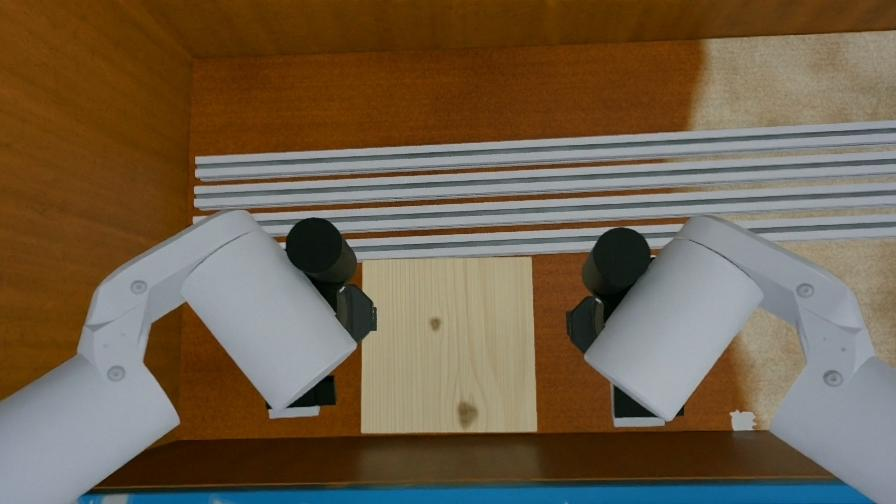

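Request:
move(joints={"torso_squat_rad":0.34,"torso_shift_rad":0.175,"torso_pitch_rad":0.95,"left_shoulder_pitch_rad":-0.942,"left_shoulder_roll_rad":0.51,"left_shoulder_yaw_rad":-0.733,"left_elbow_rad":-1.115,"left_forearm_roll_rad":0.17,"left_wrist_pitch_rad":0.946,"left_hand_roll_rad":2.501,"right_shoulder_pitch_rad":-0.942,"right_shoulder_roll_rad":-0.44,"right_shoulder_yaw_rad":0.733,"right_elbow_rad":-1.115,"right_forearm_roll_rad":-0.17,"right_wrist_pitch_rad":0.946,"right_hand_roll_rad":-2.501,"head_tilt_rad":0.55}, min_time_s=1.5, cameras=[])

Request:
move(joints={"torso_squat_rad":0.538,"torso_shift_rad":0.231,"torso_pitch_rad":1.1,"left_shoulder_pitch_rad":-0.986,"left_shoulder_roll_rad":0.52,"left_shoulder_yaw_rad":-0.724,"left_elbow_rad":-1.027,"left_forearm_roll_rad":0.147,"left_wrist_pitch_rad":0.757,"left_hand_roll_rad":2.511,"right_shoulder_pitch_rad":-1.0,"right_shoulder_roll_rad":-0.40,"right_shoulder_yaw_rad":0.72,"right_elbow_rad":-1.0,"right_forearm_roll_rad":-0.1,"right_wrist_pitch_rad":0.8,"right_hand_roll_rad":-2.53,"head_tilt_rad":0.45}, min_time_s=2, cameras=["head_camera"])

Request:
move(joints={"right_shoulder_pitch_rad":-1.138,"right_shoulder_roll_rad":-0.33,"right_shoulder_yaw_rad":0.794,"right_elbow_rad":-0.789,"right_forearm_roll_rad":-0.043,"right_wrist_pitch_rad":0.779,"right_hand_roll_rad":-2.649}, min_time_s=1.5, cameras=["head_camera"])

Scene clock: 491.43 s.
Joint torques (N m): left_arm=[-5.95 2.56 1.67 -4.41 -0.33 -0.35 0.33] | right_arm=[-6.93 0.69 -1.32 -5.01 0.42 0.09 -0.27]
External joint torques (N m): left_arm=[-0.34 -0.35 -0.49 0.96 -0.24 -0.46 0.34] | right_arm=[-1.49 2.29 0.37 0.44 0.21 0.02 -0.27]
Motor temperatures (°C): left_arm=[31 29 31 37 35 33 37] | right_arm=[34 31 31 32 36 38 34]
Wrist force (N): left_arm=[0.0 -0.5 -8.1] | right_arm=[-0.9 2.0 -5.1]
Wrist torque (N m): left_arm=[-0.09 0.16 0.09] | right_arm=[-0.24 0.06 -0.08]
Wrist force, peak (N): left_arm=[-0.6 -0.6 -8.5] | right_arm=[-0.1 2.3 -6.2]
move: done
base_odometry: x=+0.675 y=-0.345 heading=+0.023
lidar_m: 0.14 0.16 0.22 1.66 2.34 1.69 1.62 1.68 2.29 0.65 0.23 0.16
base_status: not commanded
joint_positions: torso_squat_rad=+0.340 torso_shift_rad=+0.175 torso_pitch_rad=+0.950 torso_yaw_rad=+0.000 left_shoulder_pitch_rad=-0.942 left_shoulder_roll_rad=+0.510 left_shoulder_yaw_rad=-0.733 left_elbow_rad=-1.115 left_forearm_roll_rad=+0.170 left_wrist_pitch_rad=+0.946 left_hand_roll_rad=+2.501 left_gripper_m=+0.000 right_shoulder_pitch_rad=-0.942 right_shoulder_roll_rad=-0.440 right_shoulder_yaw_rad=+0.733 right_elbow_rad=-1.115 right_forearm_roll_rad=-0.170 right_wrist_pitch_rad=+0.946 right_hand_roll_rad=-2.501 right_gripper_m=+0.000 head_pan_rad=+0.000 head_tilt_rad=+0.550
joint_status: all done
wheel_motors_off: 0
motor_effort: left_wheel=-4(5) right_wheel=+4(6)
chest: x=+0.1386 y=+0.0001 z=+1.1103 quat_wxyz=(+0.889, +0.000, +0.457, +0.000) (m; base frame)
left_hand: x=+0.3716 y=+0.1976 z=+0.4741 quat_wxyz=(+0.707, +0.034, -0.062, +0.704) (m; base frame)
right_hand: x=+0.3585 y=-0.1525 z=+0.4740 quat_wxyz=(+0.707, -0.017, -0.032, -0.706) (m; base frame)
pictures: none
No camera images: "cameras" was empty.

Scene clock: 493.73 s.
Joint torques (N m): left_arm=[-3.54 2.15 3.39 -3.79 -0.38 -0.53 0.32] | right_arm=[-4.33 2.27 -2.82 -4.13 0.22 -0.01 -0.27]
External joint torques (N m): left_arm=[-0.71 -0.34 2.1 0.82 -0.38 -0.56 0.32] | right_arm=[-1.39 2.41 -2.17 0.66 0.11 -0.05 -0.27]
Motor temperatures (°C): left_arm=[31 29 31 37 35 33 37] | right_arm=[34 31 31 32 36 37 34]
Wrist force (N): left_arm=[0.6 -0.2 -7.5] | right_arm=[0.0 2.6 -5.3]
Wrist torque (N m): left_arm=[-0.14 0.16 0.09] | right_arm=[-0.27 0.14 -0.07]
Wrist force, peak (N): left_arm=[0.5 -0.2 -8.7] | right_arm=[0.0 3.1 -5.7]
move: done
base_odometry: x=+0.675 y=-0.345 heading=+0.023
lidar_m: 0.15 0.15 0.21 1.67 2.32 1.69 1.62 1.69 2.29 0.64 0.22 0.15
base_status: not commanded
joint_positions: torso_squat_rad=+0.538 torso_shift_rad=+0.231 torso_pitch_rad=+1.100 torso_yaw_rad=+0.000 left_shoulder_pitch_rad=-0.986 left_shoulder_roll_rad=+0.520 left_shoulder_yaw_rad=-0.724 left_elbow_rad=-1.027 left_forearm_roll_rad=+0.147 left_wrist_pitch_rad=+0.757 left_hand_roll_rad=+2.511 left_gripper_m=+0.000 right_shoulder_pitch_rad=-1.000 right_shoulder_roll_rad=-0.400 right_shoulder_yaw_rad=+0.720 right_elbow_rad=-1.000 right_forearm_roll_rad=-0.100 right_wrist_pitch_rad=+0.800 right_hand_roll_rad=-2.530 right_gripper_m=+0.000 head_pan_rad=+0.000 head_tilt_rad=+0.450
joint_status: all done
wheel_motors_off: 0
motor_effort: left_wheel=-3(4) right_wheel=+3(6)
chest: x=+0.1854 y=+0.0001 z=+1.0060 quat_wxyz=(+0.853, +0.000, +0.523, +0.000) (m; base frame)
left_hand: x=+0.3651 y=+0.1966 z=+0.3309 quat_wxyz=(+0.710, +0.016, -0.029, +0.703) (m; base frame)
right_hand: x=+0.3466 y=-0.1379 z=+0.3319 quat_wxyz=(+0.709, -0.013, -0.004, -0.705) (m; base frame)
pictures: head_camera
camera_calibration:
head_camera: T_world_to_cam=[[-0.0245945, -0.999502, -0.0197932, 0.0296262], [-0.996646, 0.0260605, -0.0775787, 0.507554], [0.0780559, 0.0178188, -0.99679, 0.989694], [0, 0, 0, 1]] pos_world=[0.429328, -0.00125082, 1.02648]

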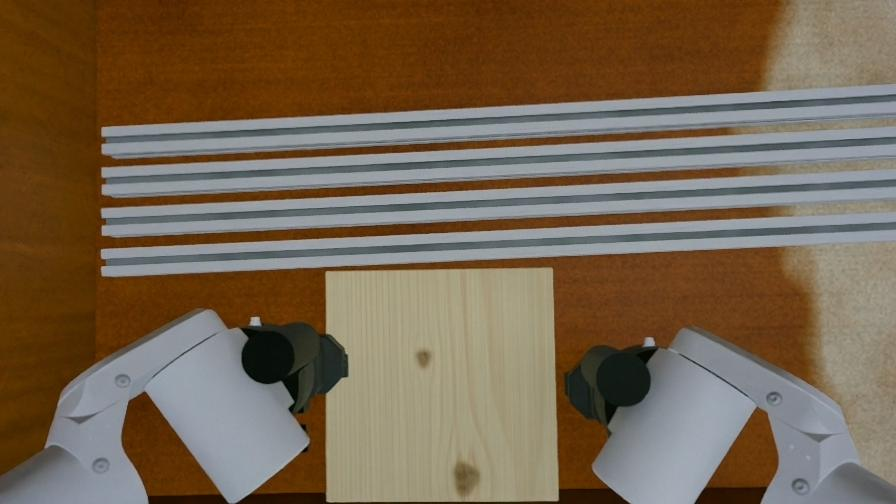

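Scene clock: 495.53 s.
Joint torques (N m): left_arm=[-3.67 2.33 2.99 -3.62 -0.33 -0.46 0.22] | right_arm=[-6.5 2.57 0.44 -3.68 0.3 0.03 -0.3]
External joint torques (N m): left_arm=[-0.83 -0.16 1.7 0.98 -0.33 -0.49 0.22] | right_arm=[-1.47 1.78 1.15 0.53 0.1 -0.1 -0.31]
Motor temperatures (°C): left_arm=[31 29 31 37 35 33 37] | right_arm=[34 31 31 32 36 37 34]
Wrist force (N): left_arm=[0.5 0.1 -8.3] | right_arm=[-0.9 2.0 -5.4]
Wrist torque (N m): left_arm=[-0.20 0.17 0.09] | right_arm=[-0.22 0.04 -0.11]
Wrist force, peak (N): left_arm=[0.1 0.0 -8.5] | right_arm=[-0.2 2.4 -6.0]
move: done
base_odometry: x=+0.675 y=-0.345 heading=+0.023
lidar_m: 0.15 0.15 0.22 1.65 2.34 1.68 1.61 1.70 2.29 0.65 0.22 0.15
base_status: not commanded
joint_positions: torso_squat_rad=+0.538 torso_shift_rad=+0.231 torso_pitch_rad=+1.100 torso_yaw_rad=+0.000 left_shoulder_pitch_rad=-0.986 left_shoulder_roll_rad=+0.520 left_shoulder_yaw_rad=-0.724 left_elbow_rad=-1.027 left_forearm_roll_rad=+0.147 left_wrist_pitch_rad=+0.757 left_hand_roll_rad=+2.511 left_gripper_m=+0.000 right_shoulder_pitch_rad=-1.138 right_shoulder_roll_rad=-0.330 right_shoulder_yaw_rad=+0.794 right_elbow_rad=-0.789 right_forearm_roll_rad=-0.043 right_wrist_pitch_rad=+0.779 right_hand_roll_rad=-2.649 right_gripper_m=+0.000 head_pan_rad=+0.000 head_tilt_rad=+0.450
joint_status: all done
wheel_motors_off: 0
motor_effort: left_wheel=-3(4) right_wheel=+3(5)
chest: x=+0.1854 y=+0.0001 z=+1.0060 quat_wxyz=(+0.853, +0.000, +0.523, +0.000) (m; base frame)
left_hand: x=+0.3651 y=+0.1967 z=+0.3309 quat_wxyz=(+0.710, +0.016, -0.029, +0.703) (m; base frame)
right_hand: x=+0.3759 y=-0.1343 z=+0.3224 quat_wxyz=(+0.706, -0.025, -0.048, -0.706) (m; base frame)
pictures: head_camera
camera_calibration:
head_camera: T_world_to_cam=[[-0.0245945, -0.999502, -0.0197932, 0.0296262], [-0.996646, 0.0260605, -0.0775787, 0.507554], [0.0780559, 0.0178188, -0.99679, 0.989694], [0, 0, 0, 1]] pos_world=[0.429328, -0.00125082, 1.02648]

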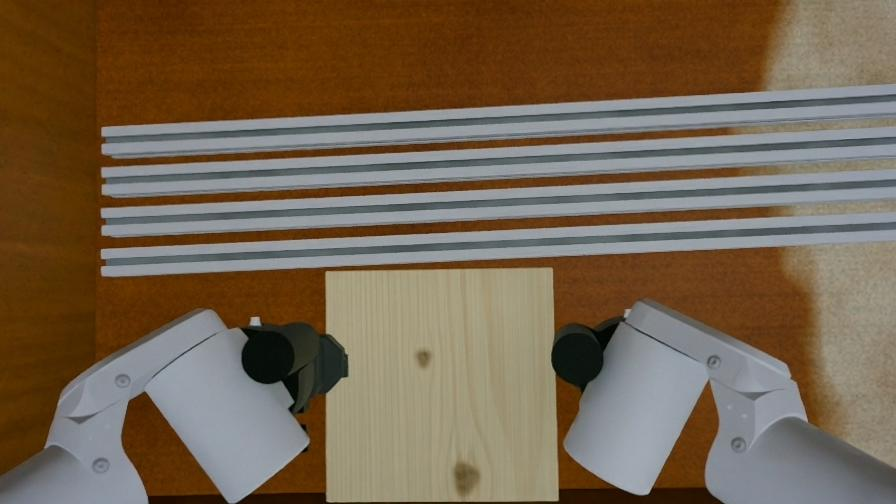

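Request:
move(joints={"left_shoulder_roll_rad":0.45,"right_shoulder_roll_rad":-0.223}, min_time_s=2.5, cameras=["head_camera"])

Scene clock: 508.57 s.
Joint torques (N m): left_arm=[-10.3 -27.07 -5.25 -20.8 5.11 -8.11 0.46] | right_arm=[-6.36 22.38 1.26 -13.36 -1.9 -4.71 0.52]
External joint torques (N m): left_arm=[-7.6 -28.83 -6.32 -16.1 5.08 -8.14 0.46] | right_arm=[-1.47 20.4 1.73 -8.99 -2.06 -4.82 0.52]
External joint torques when the fault began: left_arm=[-10.55 -65.66 -15.96 -29.98 11.73 -16.91 0.65]
Motor temperatures (°C): left_arm=[31 29 31 38 35 34 37] | right_arm=[34 31 31 32 36 38 34]
Wrist force (N): left_arm=[44.6 -4.7 -10.6] | right_arm=[34.3 5.2 9.9]
Wrist torque (N m): left_arm=[-0.06 0.83 -0.33] | right_arm=[-0.19 2.20 -0.59]
Wrist force, peak (N): left_arm=[103.2 -15.0 18.6] | right_arm=[95.0 15.9 1.4]
move: torque_fault
TORQUE FAULT: left_shoulder_roll_rad reached its load limit. The robot stopped for 10 seconds, dropped its targets and accepts commands again. The stop added 9.1 s to the call.
base_odometry: x=+0.675 y=-0.345 heading=+0.023
lidar_m: 0.14 0.14 0.20 1.66 2.32 1.69 1.61 1.70 2.30 0.63 0.22 0.15
base_status: not commanded
joint_positions: torso_squat_rad=+0.538 torso_shift_rad=+0.231 torso_pitch_rad=+1.099 torso_yaw_rad=+0.000 left_shoulder_pitch_rad=-0.981 left_shoulder_roll_rad=+0.487 left_shoulder_yaw_rad=-0.719 left_elbow_rad=-1.016 left_forearm_roll_rad=+0.143 left_wrist_pitch_rad=+0.763 left_hand_roll_rad=+2.511 left_gripper_m=+0.000 right_shoulder_pitch_rad=-1.135 right_shoulder_roll_rad=-0.281 right_shoulder_yaw_rad=+0.791 right_elbow_rad=-0.772 right_forearm_roll_rad=-0.041 right_wrist_pitch_rad=+0.784 right_hand_roll_rad=-2.649 right_gripper_m=+0.000 head_pan_rad=+0.000 head_tilt_rad=+0.450
joint_status: left_shoulder_roll_rad torque_fault (moved -0.033 of -0.070); right_shoulder_roll_rad torque_fault (moved +0.049 of +0.107)
wheel_motors_off: 0
on_its_own: left_shoulder_roll_rad is held at +0.480, not at your +0.450, since a torque_fault; right_shoulder_roll_rad is held at -0.277, not at your -0.223, since a torque_fault; right_elbow_rad is held at -0.774, not at your -0.789, since a torque_fault
motor_effort: left_wheel=+2(11) right_wheel=-7(20)
chest: x=+0.1851 y=+0.0001 z=+1.0063 quat_wxyz=(+0.853, +0.000, +0.522, +0.000) (m; base frame)
left_hand: x=+0.3549 y=+0.1827 z=+0.3297 quat_wxyz=(+0.707, +0.018, -0.018, +0.706) (m; base frame)
right_hand: x=+0.3605 y=-0.1095 z=+0.3233 quat_wxyz=(+0.706, -0.025, -0.030, -0.708) (m; base frame)
pictures: head_camera
camera_calibration:
head_camera: T_world_to_cam=[[-0.0244695, -0.999502, -0.0199067, 0.0297909], [-0.996578, 0.0259609, -0.0784755, 0.508181], [0.0789533, 0.0179183, -0.996717, 0.989752], [0, 0, 0, 1]] pos_world=[0.429026, -0.00115137, 1.02698]

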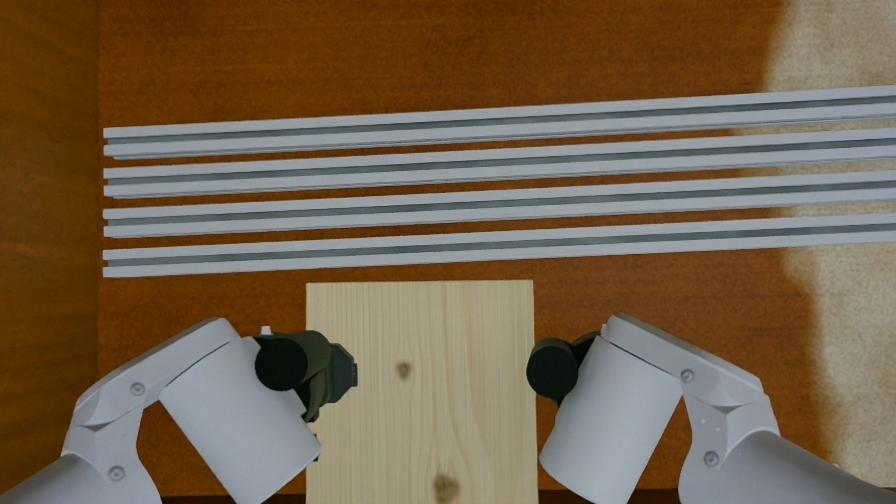

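Request:
move(joints={"left_shoulder_roll_rad":0.5,"right_shoulder_roll_rad":-0.295}, min_time_s=1)

Scene clock: 514.73 s.
Joint torques (N m): left_arm=[-3.95 1.29 0.26 -5.34 0.27 -0.5 0.35] | right_arm=[-6.24 0.07 0.68 -5.1 -0.27 -0.01 0.26]
External joint torques (N m): left_arm=[-1.2 -0.76 -0.89 -0.68 0.25 -0.53 0.35] | right_arm=[-1.36 -1.57 1.2 -0.81 -0.44 -0.13 0.25]
Motor temperatures (°C): left_arm=[31 29 31 38 35 35 37] | right_arm=[34 31 31 32 36 38 34]
Wrist force (N): left_arm=[0.9 0.9 -8.1] | right_arm=[-0.4 2.9 -4.8]
Wrist torque (N m): left_arm=[-0.29 0.23 0.13] | right_arm=[-0.33 0.11 -0.08]
Wrist force, peak (N): left_arm=[45.2 -5.0 -11.4] | right_arm=[35.1 5.6 10.1]
move: done
base_odometry: x=+0.675 y=-0.345 heading=+0.023
lidar_m: 0.14 0.15 0.22 1.66 2.32 1.70 1.61 1.69 2.29 0.65 0.22 0.15
base_status: not commanded
joint_positions: torso_squat_rad=+0.538 torso_shift_rad=+0.231 torso_pitch_rad=+1.100 torso_yaw_rad=+0.000 left_shoulder_pitch_rad=-0.983 left_shoulder_roll_rad=+0.500 left_shoulder_yaw_rad=-0.720 left_elbow_rad=-1.020 left_forearm_roll_rad=+0.144 left_wrist_pitch_rad=+0.761 left_hand_roll_rad=+2.511 left_gripper_m=+0.000 right_shoulder_pitch_rad=-1.135 right_shoulder_roll_rad=-0.295 right_shoulder_yaw_rad=+0.791 right_elbow_rad=-0.774 right_forearm_roll_rad=-0.041 right_wrist_pitch_rad=+0.783 right_hand_roll_rad=-2.649 right_gripper_m=+0.000 head_pan_rad=+0.000 head_tilt_rad=+0.450
joint_status: all done
wheel_motors_off: 0
on_its_own: right_elbow_rad is held at -0.774, not at your -0.789, since a torque_fault
motor_effort: left_wheel=+2(3) right_wheel=-4(7)
chest: x=+0.1853 y=+0.0001 z=+1.0061 quat_wxyz=(+0.853, +0.000, +0.523, +0.000) (m; base frame)
left_hand: x=+0.3589 y=+0.1886 z=+0.3299 quat_wxyz=(+0.708, +0.018, -0.023, +0.705) (m; base frame)
right_hand: x=+0.3636 y=-0.1175 z=+0.3224 quat_wxyz=(+0.705, -0.027, -0.035, -0.708) (m; base frame)
pictures: head_camera, left_wrist_camera, right_wrist_camera
camera_calibration:
head_camera: T_world_to_cam=[[-0.0244921, -0.999504, -0.0197939, 0.0296821], [-0.996625, 0.0259639, -0.0778808, 0.507759], [0.0783561, 0.0178196, -0.996766, 0.989645], [0, 0, 0, 1]] pos_world=[0.429228, -0.00115111, 1.02658]
left_wrist_camera: T_world_to_cam=[[-0.0228983, 0.998569, 0.0483221, -0.196618], [0.884429, -0.00230175, 0.466668, -0.441845], [0.466112, 0.0534233, -0.883111, 0.186512], [0, 0, 0, 1]] pos_world=[0.299343, 0.185355, 0.380407]
right_wrist_camera: T_world_to_cam=[[-0.0249767, 0.993149, -0.114153, 0.161363], [0.85549, 0.0803127, 0.511553, -0.439491], [0.517217, -0.0848796, -0.851635, 0.14866], [0, 0, 0, 1]] pos_world=[0.303121, -0.112343, 0.369847]

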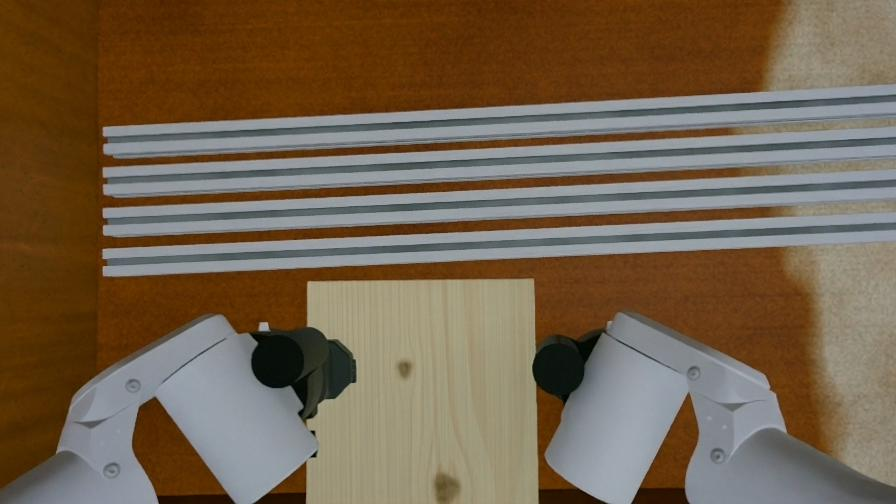

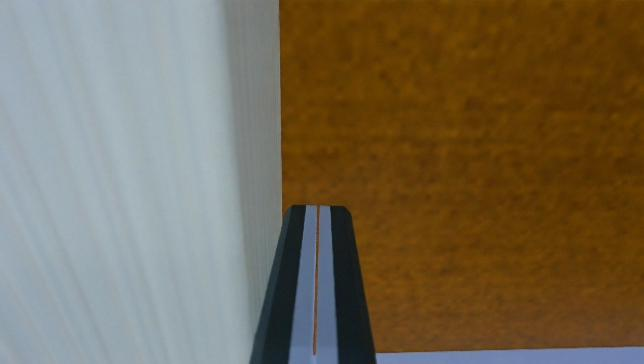

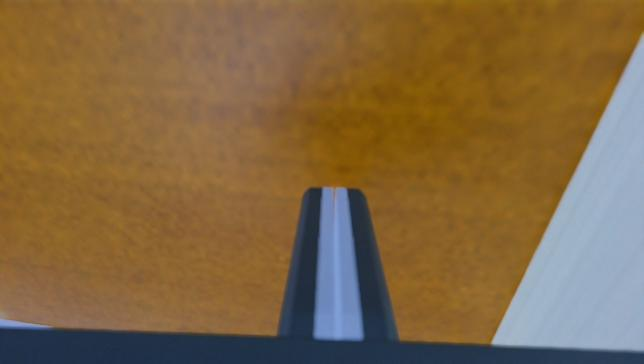

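Request:
move(joints={"left_shoulder_roll_rad":0.55,"right_shoulder_roll_rad":-0.36}, min_time_s=1, cameras=[])

Request:
move(joints={"torso_squat_rad":0.34,"torso_shift_rad":0.175,"torso_pitch_rad":0.95,"left_shoulder_pitch_rad":-0.942,"left_shoulder_roll_rad":0.55,"left_shoulder_yaw_rad":-0.733,"left_elbow_rad":-1.115,"left_forearm_roll_rad":0.17,"left_wrist_pitch_rad":0.946,"left_hand_roll_rad":2.501,"right_shoulder_pitch_rad":-0.942,"right_shoulder_roll_rad":-0.44,"right_shoulder_yaw_rad":0.733,"right_elbow_rad":-1.115,"right_forearm_roll_rad":-0.17,"right_wrist_pitch_rad":0.946,"right_hand_roll_rad":-2.501,"head_tilt_rad":0.6}, min_time_s=2, cameras=["head_camera"])

Request:
zoom_image(camera="head_camera", region=[300, 200, 600, 480])

Scene clock: 521.13 s.
Joint torques (N m): left_arm=[-3.63 2.68 1.1 -4.83 0.31 -0.52 0.17] | right_arm=[-6.15 -1.06 0.24 -4.38 -0.14 0.13 0.28]
External joint torques (N m): left_arm=[-0.89 -0.68 -0.37 -0.53 0.34 -0.61 0.17] | right_arm=[-1.26 -0.93 1.07 -0.53 -0.36 -0.07 0.27]
Motor temperatures (°C): left_arm=[31 29 31 38 35 34 37] | right_arm=[34 31 31 32 36 38 34]
Wrist force (N): left_arm=[1.0 1.5 -8.2] | right_arm=[-0.5 3.2 -4.6]
Wrist torque (N m): left_arm=[-0.34 0.23 0.11] | right_arm=[-0.37 0.11 -0.08]
Wrist force, peak (N): left_arm=[1.5 1.6 -8.7] | right_arm=[-0.7 3.4 -5.2]
move: done
base_odometry: x=+0.675 y=-0.345 heading=+0.023
lidar_m: 0.15 0.16 0.22 1.67 2.32 1.69 1.61 1.69 2.29 0.64 0.22 0.15
base_status: not commanded
joint_positions: torso_squat_rad=+0.538 torso_shift_rad=+0.231 torso_pitch_rad=+1.100 torso_yaw_rad=+0.000 left_shoulder_pitch_rad=-0.983 left_shoulder_roll_rad=+0.550 left_shoulder_yaw_rad=-0.720 left_elbow_rad=-1.020 left_forearm_roll_rad=+0.144 left_wrist_pitch_rad=+0.761 left_hand_roll_rad=+2.511 left_gripper_m=+0.000 right_shoulder_pitch_rad=-1.135 right_shoulder_roll_rad=-0.360 right_shoulder_yaw_rad=+0.791 right_elbow_rad=-0.774 right_forearm_roll_rad=-0.041 right_wrist_pitch_rad=+0.783 right_hand_roll_rad=-2.649 right_gripper_m=+0.000 head_pan_rad=+0.000 head_tilt_rad=+0.450
joint_status: all done
wheel_motors_off: 0
on_its_own: right_elbow_rad is held at -0.774, not at your -0.789, since a torque_fault
motor_effort: left_wheel=+3(3) right_wheel=-7(7)
chest: x=+0.1853 y=+0.0001 z=+1.0061 quat_wxyz=(+0.853, +0.000, +0.523, +0.000) (m; base frame)
left_hand: x=+0.3689 y=+0.2216 z=+0.3307 quat_wxyz=(+0.710, +0.029, -0.045, +0.702) (m; base frame)
right_hand: x=+0.3782 y=-0.1622 z=+0.3197 quat_wxyz=(+0.703, -0.042, -0.064, -0.707) (m; base frame)
pictures: none
No camera images: "cameras" was empty.

Scene clock: 523.43 s.
Joint torques (N m): left_arm=[-4.51 3.19 2.43 -5.68 0.17 0.31 -0.36] | right_arm=[-3.88 -2.45 -3.42 -6.35 -0.24 0.33 0.24]
External joint torques (N m): left_arm=[1.11 -0.74 0.02 -0.59 0.32 0.15 -0.35] | right_arm=[1.57 -0.87 -1.73 -0.9 -0.45 0.26 0.24]
Motor temperatures (°C): left_arm=[31 29 31 38 35 34 37] | right_arm=[34 31 31 32 36 38 34]
Wrist force (N): left_arm=[0.8 1.6 -7.4] | right_arm=[0.0 2.6 -5.2]
Wrist torque (N m): left_arm=[-0.30 0.22 0.08] | right_arm=[-0.31 0.14 -0.10]
Wrist force, peak (N): left_arm=[0.5 2.0 -8.4] | right_arm=[-1.1 2.9 -5.0]
move: done
base_odometry: x=+0.675 y=-0.345 heading=+0.023
lidar_m: 0.14 0.15 0.21 1.66 2.35 1.68 1.61 1.69 2.29 0.64 0.23 0.16
base_status: not commanded
joint_positions: torso_squat_rad=+0.340 torso_shift_rad=+0.175 torso_pitch_rad=+0.950 torso_yaw_rad=+0.000 left_shoulder_pitch_rad=-0.942 left_shoulder_roll_rad=+0.550 left_shoulder_yaw_rad=-0.733 left_elbow_rad=-1.115 left_forearm_roll_rad=+0.170 left_wrist_pitch_rad=+0.946 left_hand_roll_rad=+2.501 left_gripper_m=+0.000 right_shoulder_pitch_rad=-0.942 right_shoulder_roll_rad=-0.440 right_shoulder_yaw_rad=+0.733 right_elbow_rad=-1.115 right_forearm_roll_rad=-0.170 right_wrist_pitch_rad=+0.946 right_hand_roll_rad=-2.501 right_gripper_m=+0.000 head_pan_rad=+0.000 head_tilt_rad=+0.600
joint_status: all done
wheel_motors_off: 0
motor_effort: left_wheel=+2(3) right_wheel=-1(5)
chest: x=+0.1386 y=+0.0001 z=+1.1103 quat_wxyz=(+0.889, +0.000, +0.457, +0.000) (m; base frame)
left_hand: x=+0.3794 y=+0.2237 z=+0.4757 quat_wxyz=(+0.706, +0.043, -0.079, +0.702) (m; base frame)
right_hand: x=+0.3585 y=-0.1518 z=+0.4741 quat_wxyz=(+0.708, -0.017, -0.031, -0.706) (m; base frame)
pictures: head_camera
camera_calibration:
head_camera: T_world_to_cam=[[-0.0244963, -0.999504, -0.0197895, 0.0308286], [-0.99664, 0.0259641, -0.0776818, 0.458585], [0.078157, 0.0178201, -0.996782, 1.12557], [0, 0, 0, 1]] pos_world=[0.369828, -0.00115111, 1.15818]

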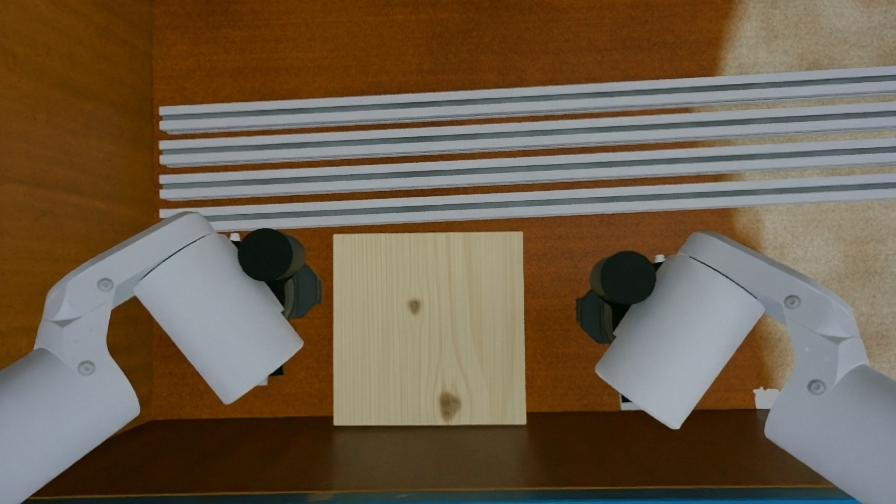

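Scaled by 1.680 from the camera's 896x504 image, which has a finer 1280x720 frame.

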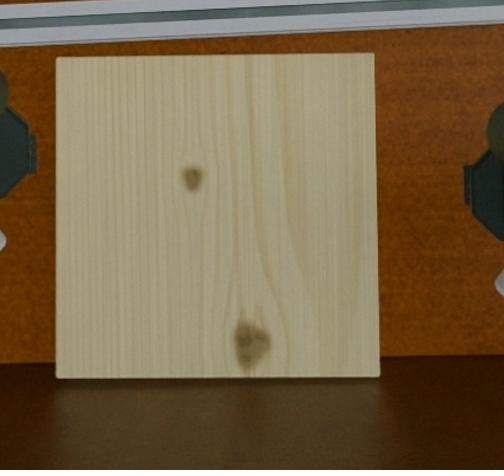

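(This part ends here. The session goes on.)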